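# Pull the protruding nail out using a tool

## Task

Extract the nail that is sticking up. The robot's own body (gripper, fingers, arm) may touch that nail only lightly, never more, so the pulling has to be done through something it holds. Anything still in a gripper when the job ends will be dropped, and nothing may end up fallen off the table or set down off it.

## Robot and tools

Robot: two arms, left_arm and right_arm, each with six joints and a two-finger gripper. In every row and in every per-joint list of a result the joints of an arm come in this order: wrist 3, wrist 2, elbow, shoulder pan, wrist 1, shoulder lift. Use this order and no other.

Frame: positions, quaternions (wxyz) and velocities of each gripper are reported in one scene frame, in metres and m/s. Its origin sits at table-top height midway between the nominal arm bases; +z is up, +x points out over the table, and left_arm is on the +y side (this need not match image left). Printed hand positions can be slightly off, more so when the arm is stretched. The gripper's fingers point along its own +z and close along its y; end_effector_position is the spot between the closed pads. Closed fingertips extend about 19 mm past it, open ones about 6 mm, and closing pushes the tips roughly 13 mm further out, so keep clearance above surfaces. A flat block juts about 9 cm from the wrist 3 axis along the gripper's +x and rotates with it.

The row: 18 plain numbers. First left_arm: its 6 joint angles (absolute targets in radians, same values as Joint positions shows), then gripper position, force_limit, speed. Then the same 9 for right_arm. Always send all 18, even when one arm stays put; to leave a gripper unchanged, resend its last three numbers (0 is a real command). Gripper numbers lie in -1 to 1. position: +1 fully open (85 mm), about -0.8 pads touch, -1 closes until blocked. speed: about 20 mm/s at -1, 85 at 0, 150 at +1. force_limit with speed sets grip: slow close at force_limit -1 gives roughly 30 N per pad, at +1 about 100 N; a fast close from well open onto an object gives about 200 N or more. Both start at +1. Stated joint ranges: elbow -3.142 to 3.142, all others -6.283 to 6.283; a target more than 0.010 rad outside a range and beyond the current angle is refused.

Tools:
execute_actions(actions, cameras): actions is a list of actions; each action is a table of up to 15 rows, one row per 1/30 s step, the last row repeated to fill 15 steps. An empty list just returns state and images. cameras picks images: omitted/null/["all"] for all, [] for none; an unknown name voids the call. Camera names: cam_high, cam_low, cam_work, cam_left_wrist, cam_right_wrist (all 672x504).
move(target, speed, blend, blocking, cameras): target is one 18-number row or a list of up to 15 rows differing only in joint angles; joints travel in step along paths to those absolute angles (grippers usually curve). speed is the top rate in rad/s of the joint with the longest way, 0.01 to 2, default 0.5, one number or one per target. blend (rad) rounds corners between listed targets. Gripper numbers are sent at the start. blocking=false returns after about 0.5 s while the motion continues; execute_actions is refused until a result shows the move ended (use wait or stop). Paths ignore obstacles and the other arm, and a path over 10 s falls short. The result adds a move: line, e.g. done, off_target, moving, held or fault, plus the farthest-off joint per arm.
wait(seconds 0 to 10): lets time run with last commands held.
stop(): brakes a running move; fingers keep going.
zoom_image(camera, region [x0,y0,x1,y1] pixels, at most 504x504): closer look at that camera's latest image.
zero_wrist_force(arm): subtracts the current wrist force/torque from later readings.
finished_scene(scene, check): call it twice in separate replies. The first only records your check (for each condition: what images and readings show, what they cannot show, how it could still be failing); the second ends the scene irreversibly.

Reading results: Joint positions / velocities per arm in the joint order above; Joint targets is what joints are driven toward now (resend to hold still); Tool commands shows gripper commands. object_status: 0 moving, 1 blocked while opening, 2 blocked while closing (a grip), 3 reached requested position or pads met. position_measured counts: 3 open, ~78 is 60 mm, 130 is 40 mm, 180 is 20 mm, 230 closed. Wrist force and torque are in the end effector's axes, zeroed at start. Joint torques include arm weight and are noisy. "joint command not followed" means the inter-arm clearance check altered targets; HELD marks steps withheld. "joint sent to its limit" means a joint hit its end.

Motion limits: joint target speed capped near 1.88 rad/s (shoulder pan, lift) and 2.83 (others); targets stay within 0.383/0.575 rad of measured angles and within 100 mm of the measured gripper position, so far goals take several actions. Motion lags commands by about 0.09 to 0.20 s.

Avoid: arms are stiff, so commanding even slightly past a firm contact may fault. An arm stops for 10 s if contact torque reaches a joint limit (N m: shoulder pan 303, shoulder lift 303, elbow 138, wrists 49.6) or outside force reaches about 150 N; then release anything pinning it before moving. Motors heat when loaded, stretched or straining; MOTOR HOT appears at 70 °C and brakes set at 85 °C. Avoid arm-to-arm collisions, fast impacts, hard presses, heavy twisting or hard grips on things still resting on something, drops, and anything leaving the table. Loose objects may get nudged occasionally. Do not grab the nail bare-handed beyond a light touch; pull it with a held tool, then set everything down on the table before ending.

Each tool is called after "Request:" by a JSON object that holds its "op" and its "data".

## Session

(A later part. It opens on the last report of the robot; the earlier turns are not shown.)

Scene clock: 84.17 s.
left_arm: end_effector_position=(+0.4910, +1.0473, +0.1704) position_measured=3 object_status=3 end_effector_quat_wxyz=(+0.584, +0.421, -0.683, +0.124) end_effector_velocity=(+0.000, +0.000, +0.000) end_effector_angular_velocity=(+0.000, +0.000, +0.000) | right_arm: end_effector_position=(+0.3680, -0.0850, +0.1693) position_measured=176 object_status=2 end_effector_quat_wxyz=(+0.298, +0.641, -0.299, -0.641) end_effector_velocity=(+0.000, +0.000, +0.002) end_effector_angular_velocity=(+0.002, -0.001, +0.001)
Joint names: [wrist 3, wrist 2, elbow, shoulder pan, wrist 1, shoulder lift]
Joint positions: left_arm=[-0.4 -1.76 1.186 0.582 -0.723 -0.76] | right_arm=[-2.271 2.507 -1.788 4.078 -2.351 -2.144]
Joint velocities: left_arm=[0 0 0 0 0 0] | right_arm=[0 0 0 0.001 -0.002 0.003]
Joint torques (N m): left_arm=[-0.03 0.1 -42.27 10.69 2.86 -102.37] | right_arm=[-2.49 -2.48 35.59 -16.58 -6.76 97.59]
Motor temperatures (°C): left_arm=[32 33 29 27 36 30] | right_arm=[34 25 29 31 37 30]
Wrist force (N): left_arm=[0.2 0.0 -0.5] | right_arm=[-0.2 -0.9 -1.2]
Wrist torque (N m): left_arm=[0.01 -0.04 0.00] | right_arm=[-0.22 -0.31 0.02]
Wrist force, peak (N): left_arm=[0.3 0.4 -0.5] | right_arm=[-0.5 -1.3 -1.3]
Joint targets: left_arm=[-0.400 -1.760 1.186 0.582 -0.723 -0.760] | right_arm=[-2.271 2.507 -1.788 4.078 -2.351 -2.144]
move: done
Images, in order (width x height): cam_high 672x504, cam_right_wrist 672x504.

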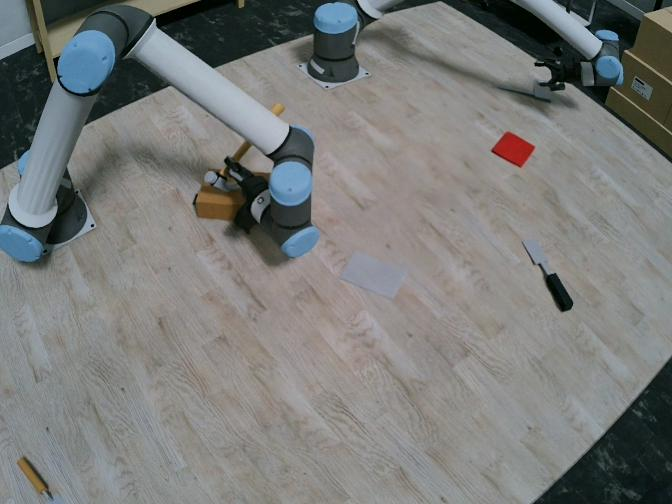

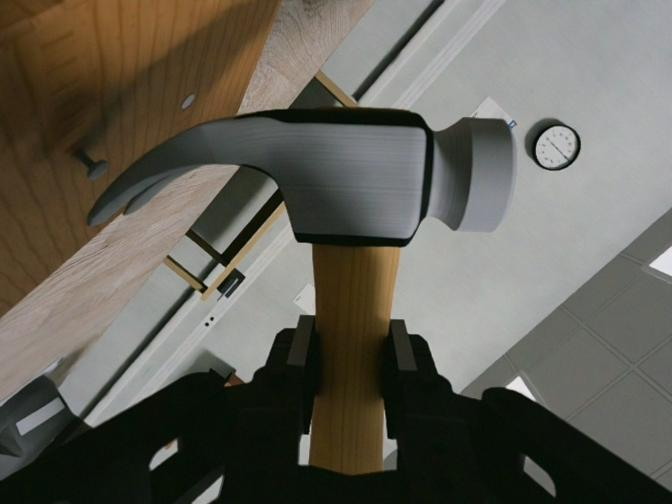

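Request:
{"op": "move", "data": {"target": [[-0.4,-1.76,1.186,0.582,-0.723,-0.76,1,1,1,-2.071,2.4949,-1.8087,4.0657,-2.3428,-2.1317,-1,1,-0.8],[-0.4,-1.76,1.186,0.582,-0.723,-0.76,1,1,1,-2.071,2.4949,-1.8122,4.0657,-2.3249,-2.1461,-1,1,-0.8],[-0.4,-1.76,1.186,0.582,-0.723,-0.76,1,1,1,-2.071,2.5188,-1.7708,4.0895,-2.3402,-2.1722,-1,1,-0.8]], "speed": [0.3,0.1,0.05]}}

Request:
{"op": "zoom_image", "data": {"camera": "cam_right_wrist", "region": [0, 100, 240, 350]}}

Request:
{"op": "move", "data": {"target": [-0.4,-1.76,1.186,0.582,-0.723,-0.76,1,1,1,-2.071,2.522,-1.7648,4.0927,-2.344,-2.1743,-1,1,-0.8], "speed": 0.03}}

Request:
{"op": "zoom_image", "data": {"camera": "cam_right_wrist", "region": [0, 100, 240, 350]}}

Request:
{"op": "zoom_image", "data": {"camera": "cam_high", "region": [205, 165, 255, 209]}}

Scene clock: 89.53 s.
left_arm: end_effector_position=(+0.4910, +1.0473, +0.1704) position_measured=3 object_status=3 end_effector_quat_wxyz=(+0.584, +0.421, -0.683, +0.124) end_effector_velocity=(-0.001, +0.001, +0.000) end_effector_angular_velocity=(+0.000, +0.001, +0.001) | right_arm: end_effector_position=(+0.3680, -0.0705, +0.1555) position_measured=176 object_status=2 end_effector_quat_wxyz=(+0.360, +0.608, -0.361, -0.609) end_effector_velocity=(-0.001, +0.002, +0.000) end_effector_angular_velocity=(+0.002, -0.001, +0.001)
Joint names: [wrist 3, wrist 2, elbow, shoulder pan, wrist 1, shoulder lift]
Joint positions: left_arm=[-0.4 -1.76 1.186 0.582 -0.723 -0.76] | right_arm=[-2.071 2.519 -1.771 4.089 -2.34 -2.172]
Joint velocities: left_arm=[0 0.001 0.001 0.001 0 0] | right_arm=[0 0.001 0.002 0.002 0.001 0]
Joint torques (N m): left_arm=[0.1 0.54 -41.61 9.95 2.86 -104.61] | right_arm=[3.51 4.27 35.7 19.74 -6.39 74.04]
Motor temperatures (°C): left_arm=[32 33 29 27 36 30] | right_arm=[34 25 29 31 37 30]
Wrist force (N): left_arm=[0.0 0.1 -0.2] | right_arm=[-0.6 -1.7 -0.8]
Wrist torque (N m): left_arm=[0.01 -0.01 0.00] | right_arm=[-0.35 -0.30 0.01]
Wrist force, peak (N): left_arm=[0.1 0.2 -0.7] | right_arm=[-1.3 -2.0 -0.8]
Joint targets: left_arm=[-0.400 -1.760 1.186 0.582 -0.723 -0.760] | right_arm=[-2.071 2.519 -1.771 4.090 -2.340 -2.172]
move: done

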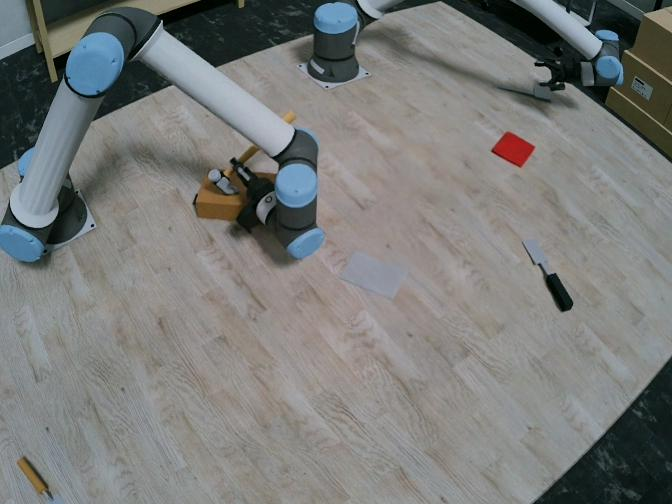

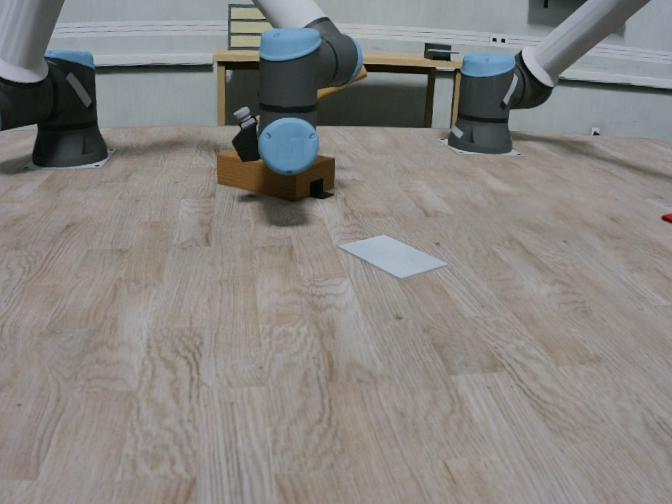

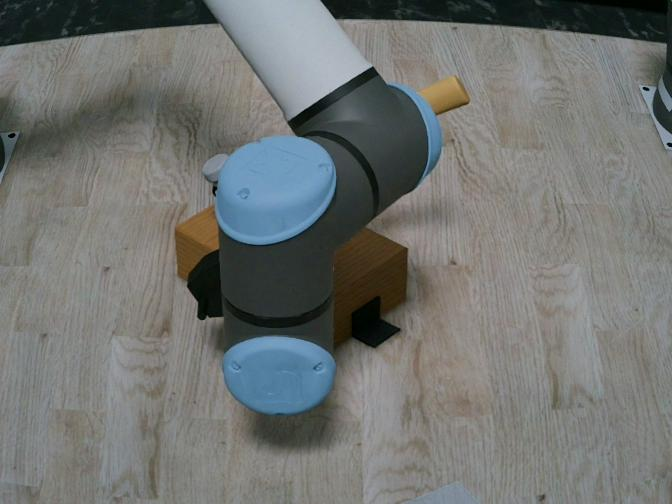

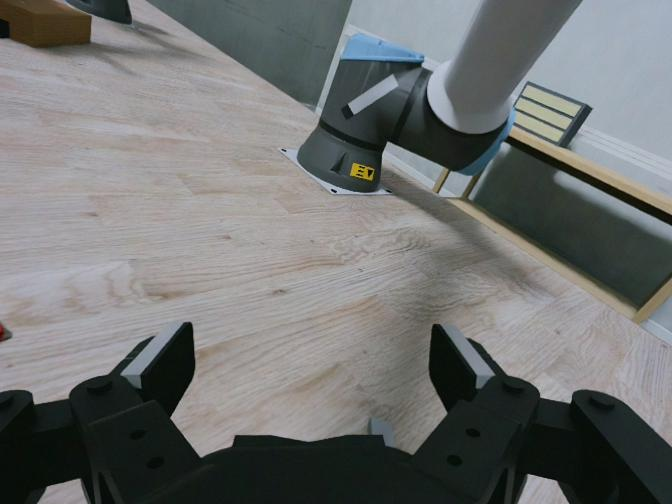

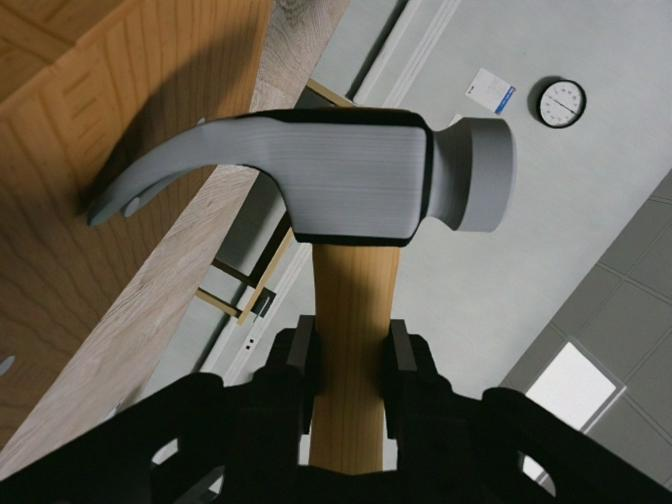

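Scaled by 2.016 from the camera's 672x504 image, which has a finer 960x720 frame.

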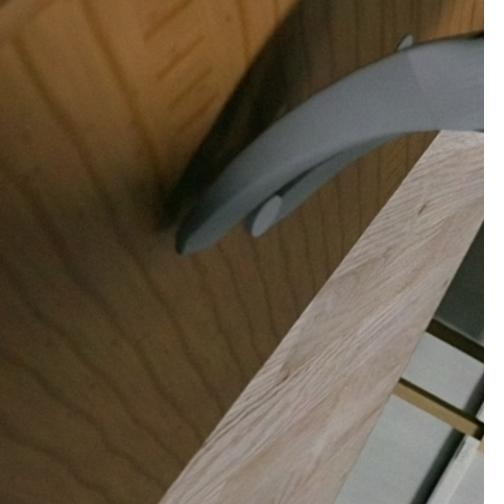

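Scene clock: 90.23 s.
left_arm: end_effector_position=(+0.4910, +1.0473, +0.1704) position_measured=3 object_status=3 end_effector_quat_wxyz=(+0.584, +0.421, -0.683, +0.124) end_effector_velocity=(+0.000, +0.000, +0.000) end_effector_angular_velocity=(-0.001, +0.000, +0.000) | right_arm: end_effector_position=(+0.3680, -0.0665, +0.1562) position_measured=176 object_status=2 end_effector_quat_wxyz=(+0.360, +0.608, -0.361, -0.609) end_effector_velocity=(+0.000, +0.001, +0.001) end_effector_angular_velocity=(+0.003, -0.001, +0.001)
Joint names: [wrist 3, wrist 2, elbow, shoulder pan, wrist 1, shoulder lift]
Joint positions: left_arm=[-0.4 -1.76 1.186 0.582 -0.723 -0.76] | right_arm=[-2.071 2.522 -1.765 4.093 -2.344 -2.174]
Joint velocities: left_arm=[0 0 0.001 0 0 0] | right_arm=[-0.001 0.001 0.002 0.001 0 0.001]
Joint torques (N m): left_arm=[-0.12 0.06 -40.53 7.94 3.08 -100.8] | right_arm=[2.63 7.11 42.03 24.4 -5.86 80.78]
Motor temperatures (°C): left_arm=[32 33 29 27 36 30] | right_arm=[34 25 29 31 37 30]
Wrist force (N): left_arm=[0.0 0.1 -0.1] | right_arm=[11.0 -3.4 -0.1]
Wrist torque (N m): left_arm=[0.01 -0.01 0.00] | right_arm=[-0.34 -0.20 0.71]
Wrist force, peak (N): left_arm=[-0.2 -0.2 -0.4] | right_arm=[11.0 -3.4 -0.1]
Joint targets: left_arm=[-0.400 -1.760 1.186 0.582 -0.723 -0.760] | right_arm=[-2.071 2.522 -1.765 4.093 -2.344 -2.174]
move: done

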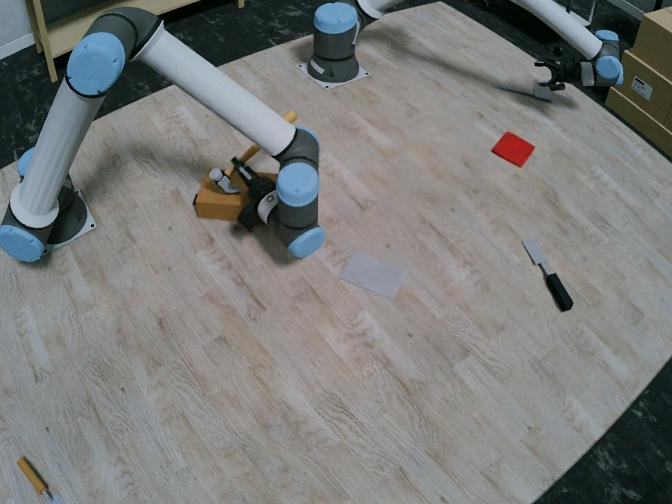

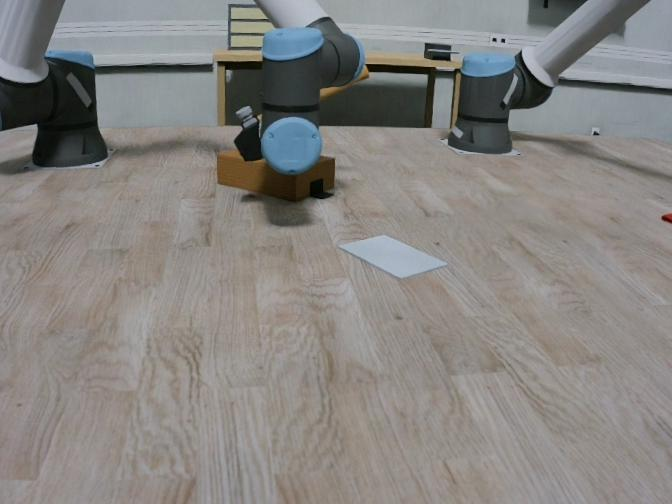

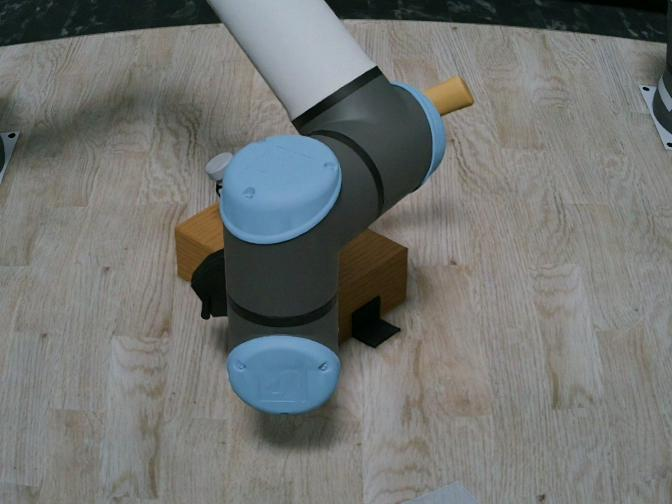

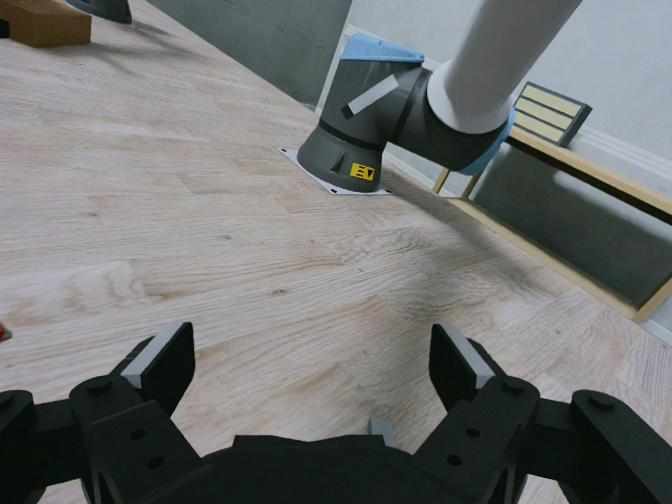

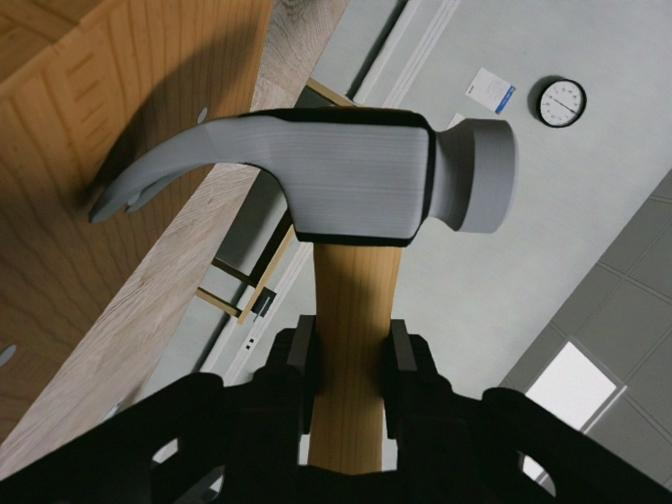

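Scaled by 2.016 from the camera's 672x504 image, which has a finer 960x720 frame.

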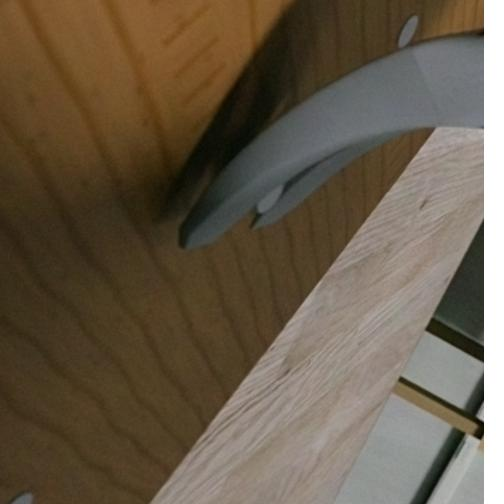

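Scaled by 10.080 from the camera's 672x504 image, which has a finer 960x720 frame.

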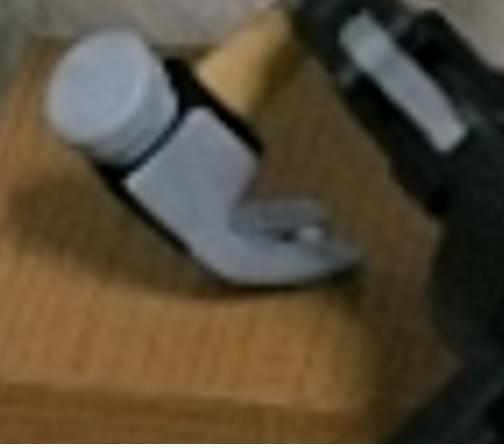

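Request:
{"op": "move", "data": {"target": [-0.4,-1.76,1.186,0.582,-0.723,-0.76,1,1,1,-2.071,2.5299,-1.7488,4.1007,-2.3530,-2.1814,-1,1,-0.8], "speed": 0.02, "cameras": ["cam_high","cam_right_wrist"]}}

Request:
{"op": "zoom_image", "data": {"camera": "cam_right_wrist", "region": [0, 100, 240, 350]}}

Request:
{"op": "zoom_image", "data": {"camera": "cam_high", "region": [205, 165, 255, 209]}}

Scene clock: 91.60 s.
left_arm: end_effector_position=(+0.4910, +1.0473, +0.1704) position_measured=3 object_status=3 end_effector_quat_wxyz=(+0.584, +0.421, -0.683, +0.124) end_effector_velocity=(+0.000, +0.000, +0.000) end_effector_angular_velocity=(+0.000, +0.000, +0.000) | right_arm: end_effector_position=(+0.3680, -0.0560, +0.1574) position_measured=176 object_status=2 end_effector_quat_wxyz=(+0.360, +0.608, -0.361, -0.609) end_effector_velocity=(+0.000, +0.001, -0.001) end_effector_angular_velocity=(-0.002, +0.001, +0.000)
Joint names: [wrist 3, wrist 2, elbow, shoulder pan, wrist 1, shoulder lift]
Joint positions: left_arm=[-0.4 -1.76 1.186 0.582 -0.723 -0.76] | right_arm=[-2.071 2.53 -1.749 4.101 -2.353 -2.181]
Joint velocities: left_arm=[0 0 -0.001 0 0 0.001] | right_arm=[0.001 0.001 0.002 0.001 0 -0.003]
Joint torques (N m): left_arm=[0.2 0.26 -40.7 11.58 3.26 -103.27] | right_arm=[-0.3 4.28 35.2 20.29 -6.64 77.39]
Motor temperatures (°C): left_arm=[32 33 29 27 36 30] | right_arm=[34 25 29 31 37 30]
Wrist force (N): left_arm=[0.0 0.0 -0.4] | right_arm=[-0.4 -1.5 -1.4]
Wrist torque (N m): left_arm=[0.00 -0.01 0.00] | right_arm=[-0.30 -0.35 0.00]
Wrist force, peak (N): left_arm=[0.2 0.4 -0.3] | right_arm=[24.1 -13.1 0.1]
Joint targets: left_arm=[-0.400 -1.760 1.186 0.582 -0.723 -0.760] | right_arm=[-2.071 2.530 -1.749 4.101 -2.353 -2.181]
move: done
Images, in order (width x height): cam_high 672x504, cam_right_wrist 672x504.

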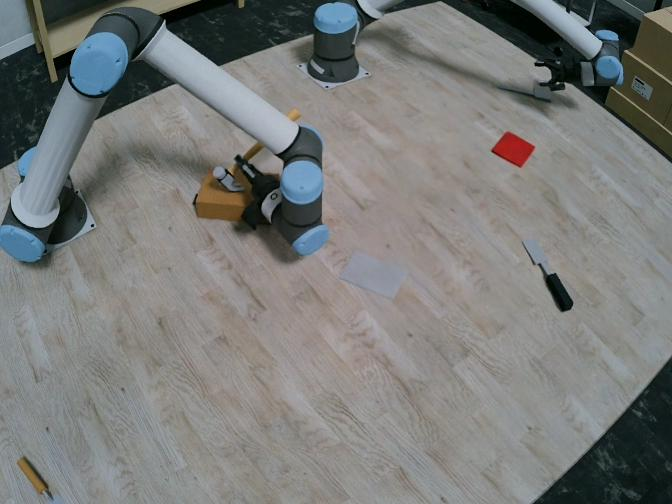

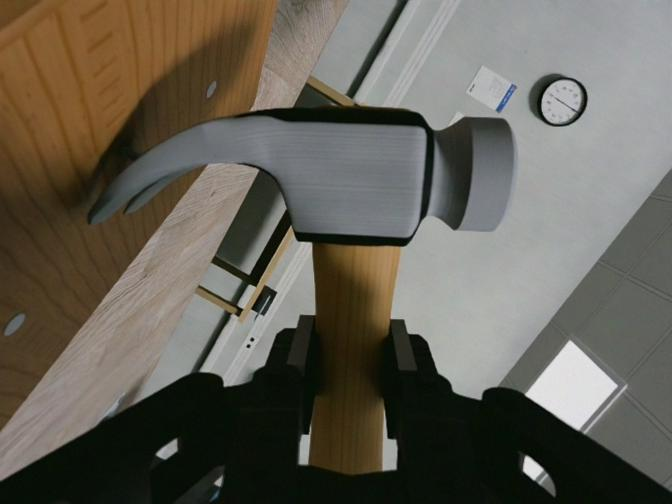

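Scaled by 2.016 from the camera's 672x504 image, which has a finer 960x720 frame.

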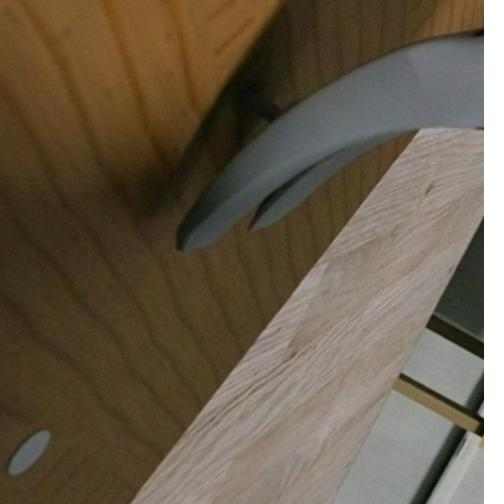

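Scaled by 10.080 from the camera's 672x504 image, which has a finer 960x720 frame.

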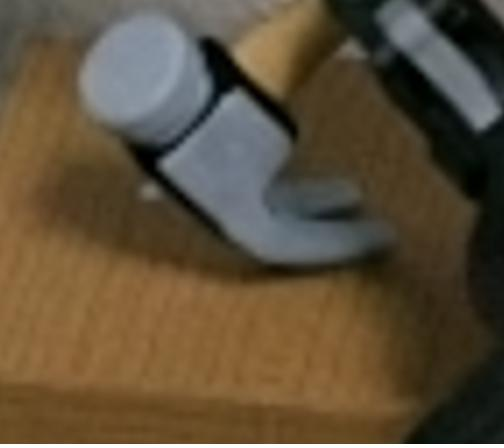

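Request:
{"op": "move", "data": {"target": [[-0.4,-1.76,1.186,0.582,-0.723,-0.76,1,1,1,-2.071,2.5299,-1.7397,4.1007,-2.3948,-2.1487,-1,1,-0.8],[-0.4,-1.76,1.186,0.582,-0.723,-0.76,1,1,1,-2.271,2.4835,-1.8239,4.0544,-2.3495,-2.1098,-1,1,-0.8]], "speed": [0.1,0.4], "cameras": ["cam_high","cam_right_wrist"]}}

Request:
{"op": "zoom_image", "data": {"camera": "cam_right_wrist", "region": [0, 100, 240, 350]}}

Request:
{"op": "zoom_image", "data": {"camera": "cam_high", "region": [205, 165, 255, 209]}}

Scene clock: 93.97 s.
left_arm: end_effector_position=(+0.4910, +1.0473, +0.1704) position_measured=3 object_status=3 end_effector_quat_wxyz=(+0.584, +0.421, -0.683, +0.124) end_effector_velocity=(+0.000, +0.000, +0.000) end_effector_angular_velocity=(+0.000, +0.000, +0.000) | right_arm: end_effector_position=(+0.3679, -0.1134, +0.1798) position_measured=176 object_status=2 end_effector_quat_wxyz=(+0.298, +0.641, -0.299, -0.641) end_effector_velocity=(+0.001, -0.001, +0.001) end_effector_angular_velocity=(+0.003, -0.001, -0.001)
Joint names: [wrist 3, wrist 2, elbow, shoulder pan, wrist 1, shoulder lift]
Joint positions: left_arm=[-0.4 -1.76 1.186 0.582 -0.723 -0.76] | right_arm=[-2.271 2.484 -1.824 4.054 -2.35 -2.11]
Joint velocities: left_arm=[0 0 0.001 0 0 -0.001] | right_arm=[-0.002 0 0 -0.002 0.001 0.002]
Joint torques (N m): left_arm=[-0.2 -0.18 -41.17 9.14 3.14 -102.53] | right_arm=[-3.28 -2.98 22.31 -18.54 1.09 98.98]
Motor temperatures (°C): left_arm=[32 33 29 27 36 30] | right_arm=[34 25 29 31 37 30]
Wrist force (N): left_arm=[0.0 0.1 -0.2] | right_arm=[-0.2 -0.9 -1.0]
Wrist torque (N m): left_arm=[0.01 -0.01 0.00] | right_arm=[-0.18 -0.34 0.05]
Wrist force, peak (N): left_arm=[0.4 0.0 -0.6] | right_arm=[-3.2 -1.3 -0.9]
Joint targets: left_arm=[-0.400 -1.760 1.186 0.582 -0.723 -0.760] | right_arm=[-2.271 2.483 -1.824 4.054 -2.350 -2.110]
move: done
Images, in order (width x height): cam_high 672x504, cam_right_wrist 672x504.

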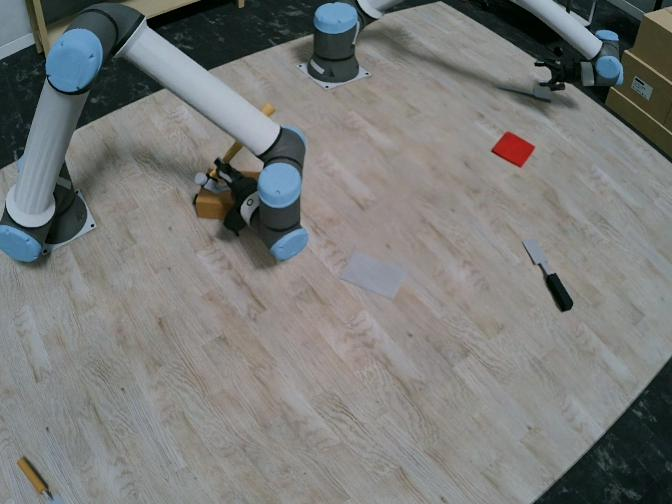

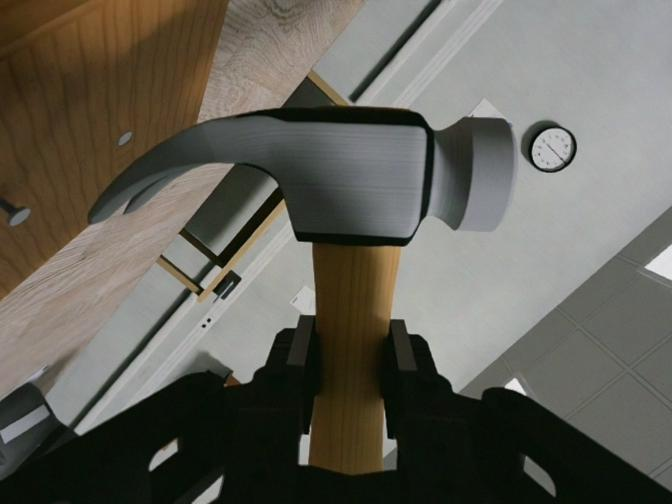

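Scaled by 2.016 from the camera's 672x504 image, which has a finer 960x720 frame.

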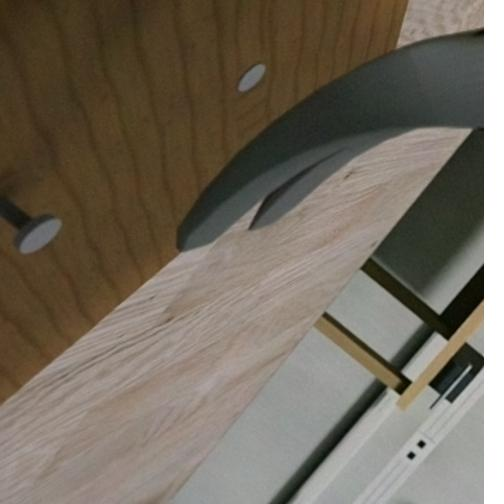

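Scaled by 10.080 from the camera's 672x504 image, which has a finer 960x720 frame.

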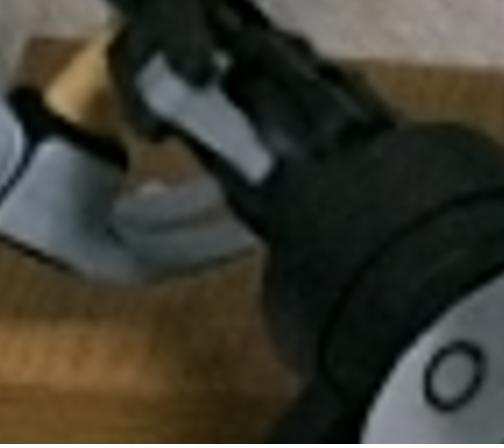

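Request:
{"op": "move", "data": {"target": [-0.4,-1.76,1.186,0.582,-0.723,-0.76,1,1,1,-2.271,2.4835,-1.8318,4.0544,-2.3110,-2.1404,-1,1,-0.8], "speed": 0.06, "cameras": []}}

Request:
{"op": "move", "data": {"target": [-0.4,-1.76,1.186,0.582,-0.723,-0.76,1,1,1,-2.271,2.4835,-1.8323,4.0544,-2.3080,-2.1429,-1,1,-0.8], "speed": 0.02, "cameras": ["cam_high","cam_right_wrist"]}}

Request:
{"op": "zoom_image", "data": {"camera": "cam_right_wrist", "region": [0, 100, 240, 350]}}

Scene clock: 95.70 s.
left_arm: end_effector_position=(+0.4910, +1.0473, +0.1704) position_measured=3 object_status=3 end_effector_quat_wxyz=(+0.584, +0.421, -0.683, +0.124) end_effector_velocity=(+0.000, +0.000, +0.001) end_effector_angular_velocity=(+0.000, -0.001, -0.001) | right_arm: end_effector_position=(+0.3679, -0.1134, +0.1549) position_measured=176 object_status=2 end_effector_quat_wxyz=(+0.298, +0.641, -0.299, -0.641) end_effector_velocity=(+0.000, +0.000, -0.001) end_effector_angular_velocity=(+0.001, -0.001, +0.001)
Joint names: [wrist 3, wrist 2, elbow, shoulder pan, wrist 1, shoulder lift]
Joint positions: left_arm=[-0.4 -1.76 1.186 0.582 -0.723 -0.76] | right_arm=[-2.271 2.483 -1.832 4.054 -2.311 -2.14]
Joint velocities: left_arm=[0 0 -0.001 0 0 0] | right_arm=[0 0 -0.001 0.001 0.003 -0.001]
Joint torques (N m): left_arm=[-0.09 0.3 -41.3 9.26 2.96 -100.87] | right_arm=[-2.66 -2.46 21.8 -16.16 0.9 71.29]
Motor temperatures (°C): left_arm=[32 33 29 27 36 30] | right_arm=[34 25 29 31 37 30]
Wrist force (N): left_arm=[0.0 0.3 -0.2] | right_arm=[-0.9 -1.0 -1.0]
Wrist torque (N m): left_arm=[0.05 0.00 0.00] | right_arm=[-0.19 -0.22 0.06]
Wrist force, peak (N): left_arm=[0.3 0.2 -0.5] | right_arm=[-0.3 -1.8 -1.2]
Joint targets: left_arm=[-0.400 -1.760 1.186 0.582 -0.723 -0.760] | right_arm=[-2.271 2.483 -1.832 4.054 -2.311 -2.140]
move: done
No camera images: "cameras" was empty.

Scene clock: 96.40 s.
left_arm: end_effector_position=(+0.4910, +1.0473, +0.1704) position_measured=3 object_status=3 end_effector_quat_wxyz=(+0.584, +0.421, -0.683, +0.124) end_effector_velocity=(+0.000, -0.001, +0.000) end_effector_angular_velocity=(+0.000, +0.000, -0.001) | right_arm: end_effector_position=(+0.3679, -0.1134, +0.1529) position_measured=176 object_status=2 end_effector_quat_wxyz=(+0.298, +0.641, -0.299, -0.641) end_effector_velocity=(+0.000, +0.000, +0.000) end_effector_angular_velocity=(+0.000, +0.000, +0.000)
Joint names: [wrist 3, wrist 2, elbow, shoulder pan, wrist 1, shoulder lift]
Joint positions: left_arm=[-0.4 -1.76 1.186 0.582 -0.723 -0.76] | right_arm=[-2.271 2.483 -1.832 4.054 -2.308 -2.143]
Joint velocities: left_arm=[0 0 0.001 -0.001 0 -0.001] | right_arm=[0 0 0 0 0 -0.001]
Joint torques (N m): left_arm=[0.05 0.15 -40.48 10.98 2.83 -102.53] | right_arm=[-2.71 -2.12 21.95 -15.72 1.26 71.03]
Motor temperatures (°C): left_arm=[32 33 29 27 36 30] | right_arm=[34 25 29 31 37 30]
Wrist force (N): left_arm=[0.2 0.2 0.1] | right_arm=[-0.7 -1.1 -1.2]
Wrist torque (N m): left_arm=[0.03 -0.03 0.00] | right_arm=[-0.19 -0.26 0.06]
Wrist force, peak (N): left_arm=[-0.3 0.3 -0.4] | right_arm=[-0.9 -1.1 -1.2]
Joint targets: left_arm=[-0.400 -1.760 1.186 0.582 -0.723 -0.760] | right_arm=[-2.271 2.483 -1.832 4.054 -2.308 -2.143]
move: done
Images, in order (width x height): cam_high 672x504, cam_right_wrist 672x504.

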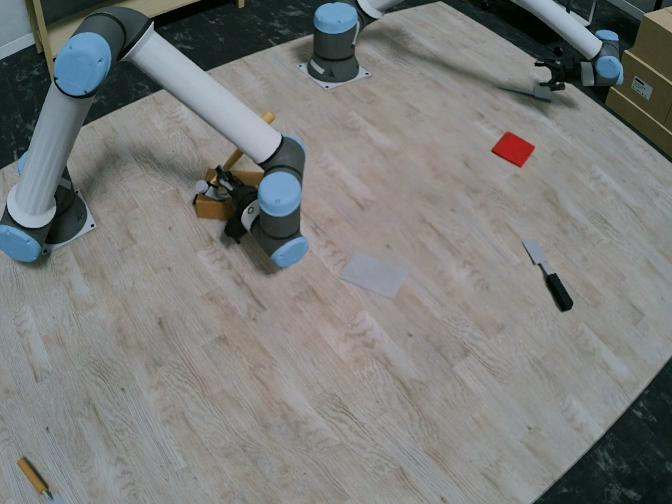

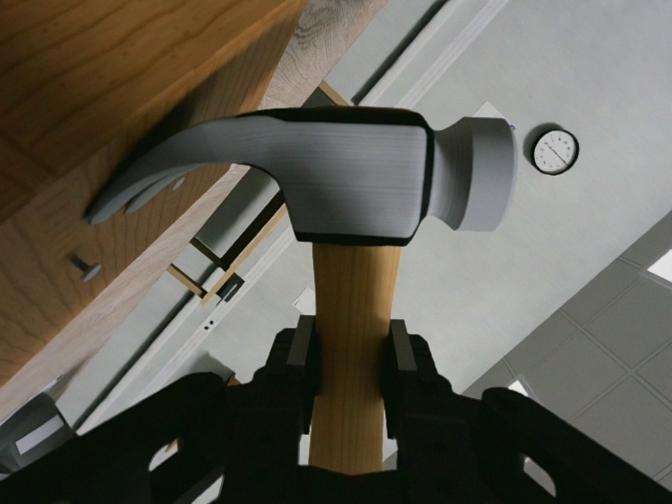

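Scaled by 2.016 from the camera's 672x504 image, which has a finer 960x720 frame.

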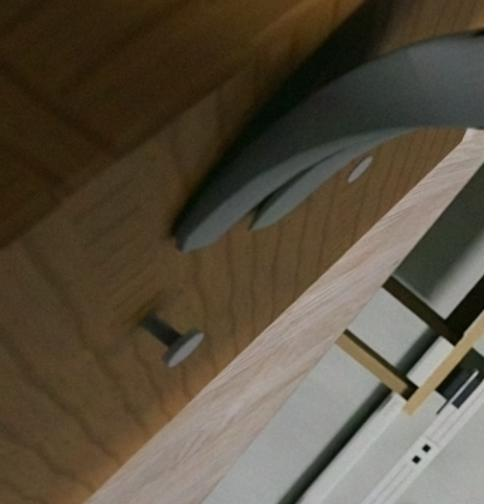

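Request:
{"op": "move", "data": {"target": [-0.4,-1.76,1.186,0.582,-0.723,-0.76,1,1,1,-2.271,2.5048,-1.7966,4.0756,-2.3260,-2.1606,-1,1,-0.8], "speed": 0.02, "cameras": ["cam_high","cam_right_wrist"]}}

Request:
{"op": "zoom_image", "data": {"camera": "cam_right_wrist", "region": [0, 100, 240, 350]}}

Request:
{"op": "zoom_image", "data": {"camera": "cam_high", "region": [205, 165, 255, 209]}}

Scene clock: 99.03 s.
left_arm: end_effector_position=(+0.4910, +1.0473, +0.1704) position_measured=3 object_status=3 end_effector_quat_wxyz=(+0.584, +0.421, -0.683, +0.124) end_effector_velocity=(+0.000, +0.000, +0.000) end_effector_angular_velocity=(+0.000, +0.000, +0.000) | right_arm: end_effector_position=(+0.3679, -0.0880, +0.1539) position_measured=176 object_status=2 end_effector_quat_wxyz=(+0.298, +0.641, -0.299, -0.641) end_effector_velocity=(+0.000, +0.001, +0.000) end_effector_angular_velocity=(-0.001, +0.000, +0.001)
Joint names: [wrist 3, wrist 2, elbow, shoulder pan, wrist 1, shoulder lift]
Joint positions: left_arm=[-0.4 -1.76 1.186 0.582 -0.723 -0.76] | right_arm=[-2.271 2.505 -1.797 4.076 -2.326 -2.161]
Joint velocities: left_arm=[0 0 0 0.001 0 0] | right_arm=[0.001 0.001 0.002 0.002 0 -0.001]
Joint torques (N m): left_arm=[-0.15 0.07 -40.23 9.01 2.9 -100.14] | right_arm=[-2.72 3.91 34.81 20.36 -6.44 73.44]
Motor temperatures (°C): left_arm=[32 33 29 27 36 30] | right_arm=[34 25 29 31 37 30]
Wrist force (N): left_arm=[0.1 0.1 -0.1] | right_arm=[-0.7 -1.0 -1.0]
Wrist torque (N m): left_arm=[0.01 -0.02 0.00] | right_arm=[-0.21 -0.22 0.02]
Wrist force, peak (N): left_arm=[0.0 -0.2 -0.6] | right_arm=[-1.0 -1.2 -1.5]
Joint targets: left_arm=[-0.400 -1.760 1.186 0.582 -0.723 -0.760] | right_arm=[-2.271 2.505 -1.797 4.076 -2.326 -2.161]
move: done
Images, in order (width x height): cam_high 672x504, cam_right_wrist 672x504.

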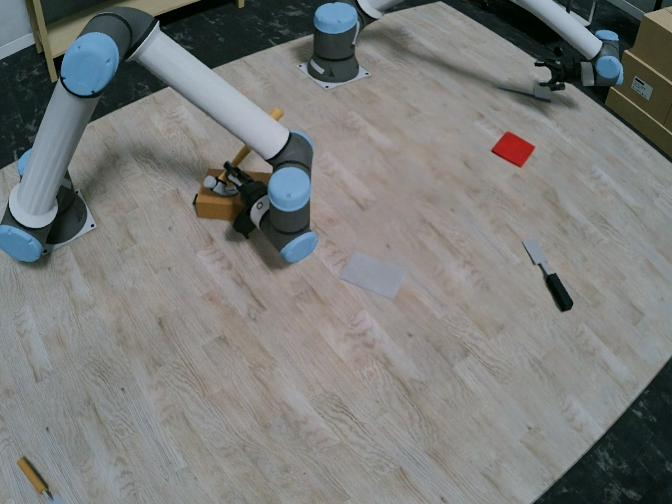

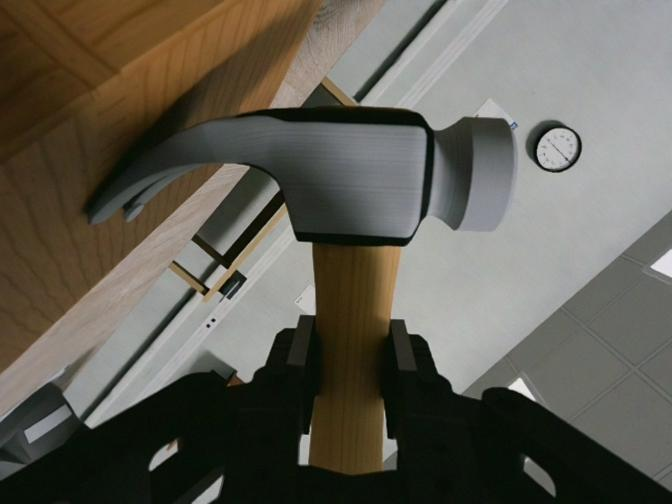

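Scaled by 2.016 from the camera's 672x504 image, which has a finer 960x720 frame.

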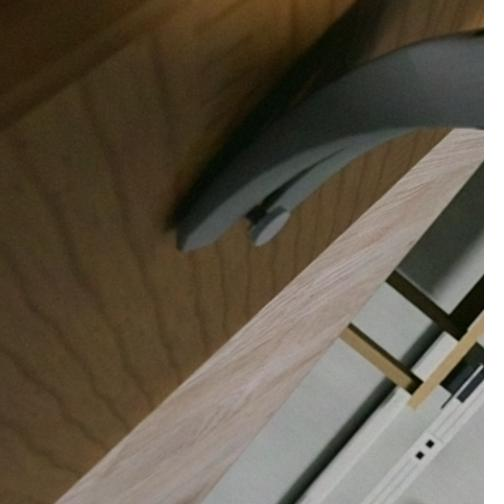

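Scaled by 10.080 from the camera's 672x504 image, which has a finer 960x720 frame.

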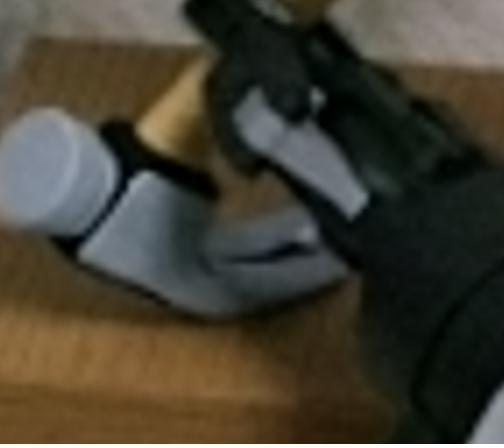

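Request:
{"op": "move", "data": {"target": [-0.4,-1.76,1.186,0.582,-0.723,-0.76,1,1,1,-2.271,2.5144,-1.7795,4.0852,-2.3333,-2.1704,-1,1,-0.8], "speed": 0.015, "cameras": ["cam_high","cam_right_wrist"]}}

Request:
{"op": "zoom_image", "data": {"camera": "cam_right_wrist", "region": [0, 100, 240, 350]}}

Request:
{"op": "zoom_image", "data": {"camera": "cam_high", "region": [205, 165, 255, 209]}}

Scene clock: 100.80 s.
left_arm: end_effector_position=(+0.4910, +1.0473, +0.1704) position_measured=3 object_status=3 end_effector_quat_wxyz=(+0.584, +0.421, -0.683, +0.124) end_effector_velocity=(+0.000, +0.000, +0.000) end_effector_angular_velocity=(+0.000, +0.000, +0.001) | right_arm: end_effector_position=(+0.3679, -0.0761, +0.1533) position_measured=176 object_status=2 end_effector_quat_wxyz=(+0.298, +0.641, -0.299, -0.641) end_effector_velocity=(+0.000, +0.001, -0.001) end_effector_angular_velocity=(-0.001, +0.001, -0.001)
Joint names: [wrist 3, wrist 2, elbow, shoulder pan, wrist 1, shoulder lift]
Joint positions: left_arm=[-0.4 -1.76 1.186 0.582 -0.723 -0.76] | right_arm=[-2.271 2.514 -1.78 4.085 -2.333 -2.17]
Joint velocities: left_arm=[0 0 -0.001 0 0 0.001] | right_arm=[0 0.001 0.002 0 -0.001 -0.003]
Joint torques (N m): left_arm=[-0.29 0.26 -40.33 10.14 2.91 -101.46] | right_arm=[-2.7 7.44 43.15 23.7 -6.25 82.33]
Motor temperatures (°C): left_arm=[32 33 29 27 36 30] | right_arm=[34 25 29 31 37 30]
Wrist force (N): left_arm=[0.0 0.2 -0.1] | right_arm=[13.4 -1.6 -0.1]
Wrist torque (N m): left_arm=[0.03 0.00 0.00] | right_arm=[-0.32 -0.10 0.82]
Wrist force, peak (N): left_arm=[0.2 0.2 -0.5] | right_arm=[13.4 -1.6 -0.1]
Joint targets: left_arm=[-0.400 -1.760 1.186 0.582 -0.723 -0.760] | right_arm=[-2.271 2.514 -1.780 4.085 -2.333 -2.170]
move: done
Images, in order (width x height): cam_high 672x504, cam_right_wrist 672x504.

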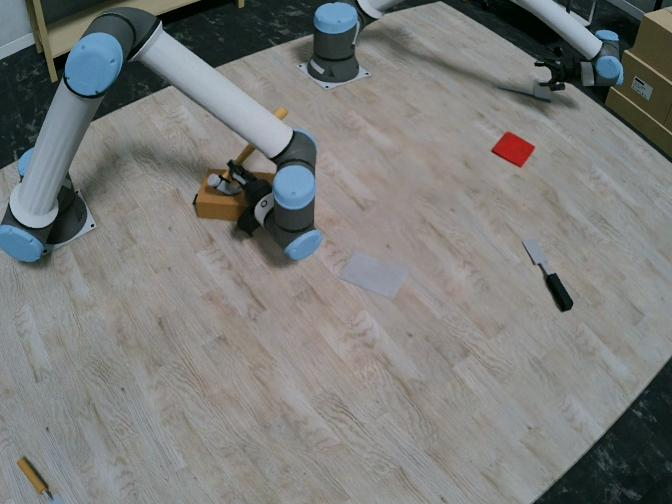

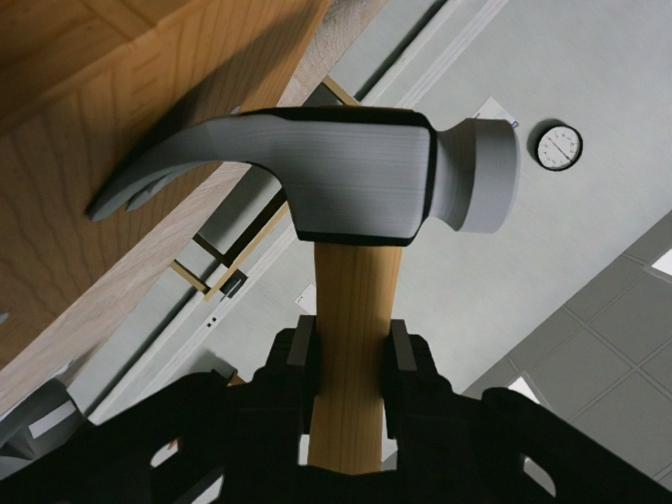

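Scaled by 2.016 from the camera's 672x504 image, which has a finer 960x720 frame.

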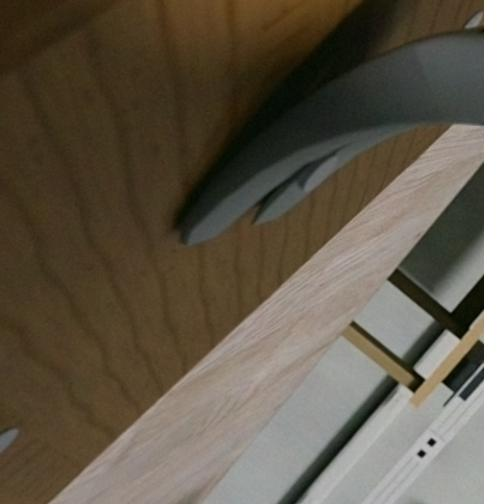

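Scaled by 10.080 from the camera's 672x504 image, which has a finer 960x720 frame.

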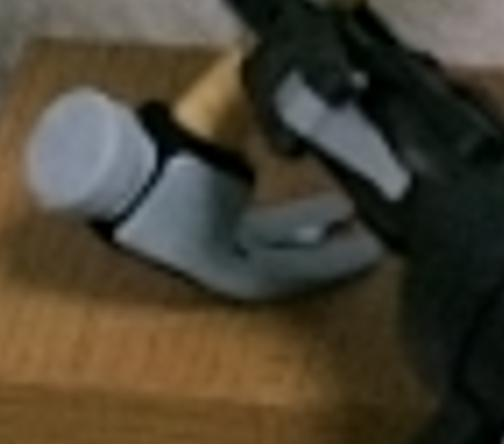

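Request:
{"op": "move", "data": {"target": [-0.4,-1.76,1.186,0.582,-0.723,-0.76,1,1,1,-2.471,2.5023,-1.7999,4.0731,-2.3292,-2.1541,-1,1,-0.8], "speed": 0.1, "cameras": ["cam_high","cam_right_wrist"]}}

Request:
{"op": "zoom_image", "data": {"camera": "cam_right_wrist", "region": [0, 100, 240, 350]}}

Request:
{"op": "zoom_image", "data": {"camera": "cam_high", "region": [205, 165, 255, 209]}}

Scene clock: 104.30 s.
left_arm: end_effector_position=(+0.4910, +1.0473, +0.1704) position_measured=3 object_status=3 end_effector_quat_wxyz=(+0.584, +0.421, -0.683, +0.124) end_effector_velocity=(-0.001, +0.001, +0.001) end_effector_angular_velocity=(+0.001, -0.001, +0.002) | right_arm: end_effector_position=(+0.3680, -0.0910, +0.1573) position_measured=176 object_status=2 end_effector_quat_wxyz=(+0.232, +0.667, -0.233, -0.668) end_effector_velocity=(+0.000, +0.000, +0.000) end_effector_angular_velocity=(+0.001, +0.000, +0.000)
Joint names: [wrist 3, wrist 2, elbow, shoulder pan, wrist 1, shoulder lift]
Joint positions: left_arm=[-0.4 -1.76 1.186 0.582 -0.723 -0.76] | right_arm=[-2.471 2.502 -1.8 4.073 -2.329 -2.154]
Joint velocities: left_arm=[0 0 0 0.001 0 -0.001] | right_arm=[-0.002 0 0 0 0 0]
Joint torques (N m): left_arm=[-0.19 0.18 -39.29 8.7 2.79 -104.05] | right_arm=[-2.87 -4.52 34.25 -20 -10.47 139.4]
Motor temperatures (°C): left_arm=[32 33 29 27 36 30] | right_arm=[34 25 29 31 37 30]
Wrist force (N): left_arm=[0.0 0.1 -0.3] | right_arm=[45.0 -42.4 0.1]
Wrist torque (N m): left_arm=[0.03 -0.01 0.00] | right_arm=[0.17 0.18 0.27]
Wrist force, peak (N): left_arm=[0.3 0.7 -0.2] | right_arm=[45.0 -42.4 0.1]
Joint targets: left_arm=[-0.400 -1.760 1.186 0.582 -0.723 -0.760] | right_arm=[-2.471 2.502 -1.800 4.073 -2.329 -2.154]
move: done
Images, in order (width x height): cam_high 672x504, cam_right_wrist 672x504.

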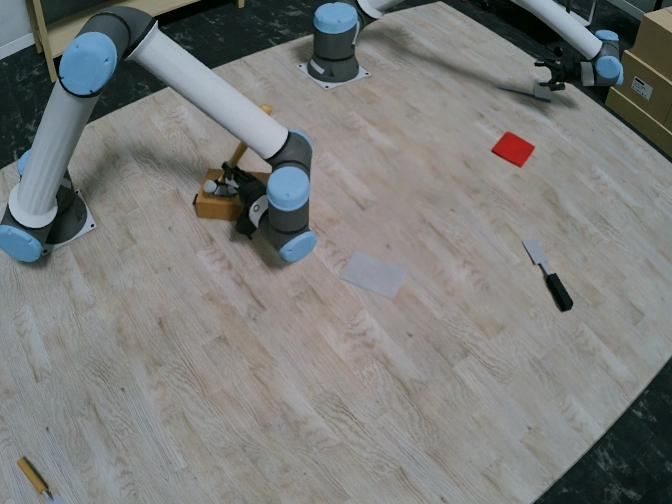

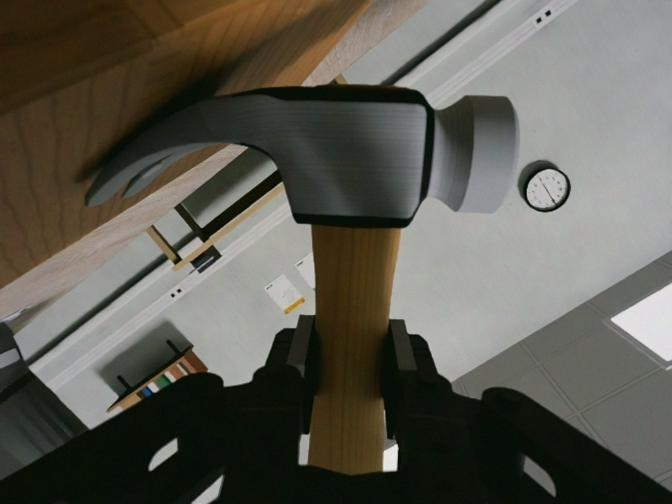

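Scaled by 2.016 from the camera's 672x504 image, which has a finer 960x720 frame.

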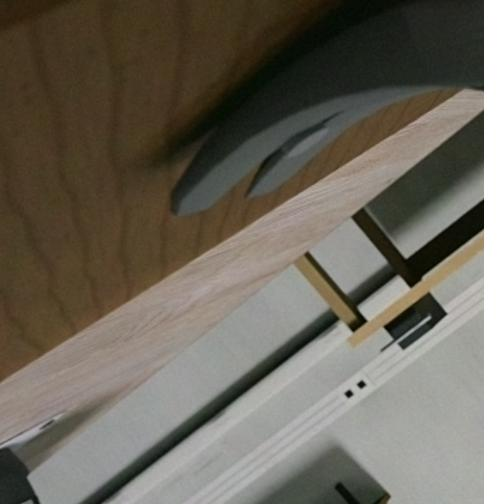

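Scaled by 10.080 from the camera's 672x504 image, which has a finer 960x720 frame.

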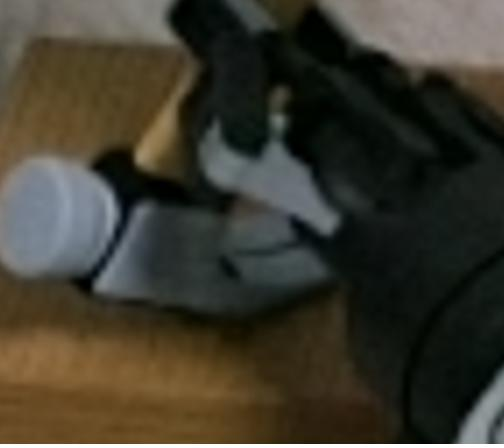

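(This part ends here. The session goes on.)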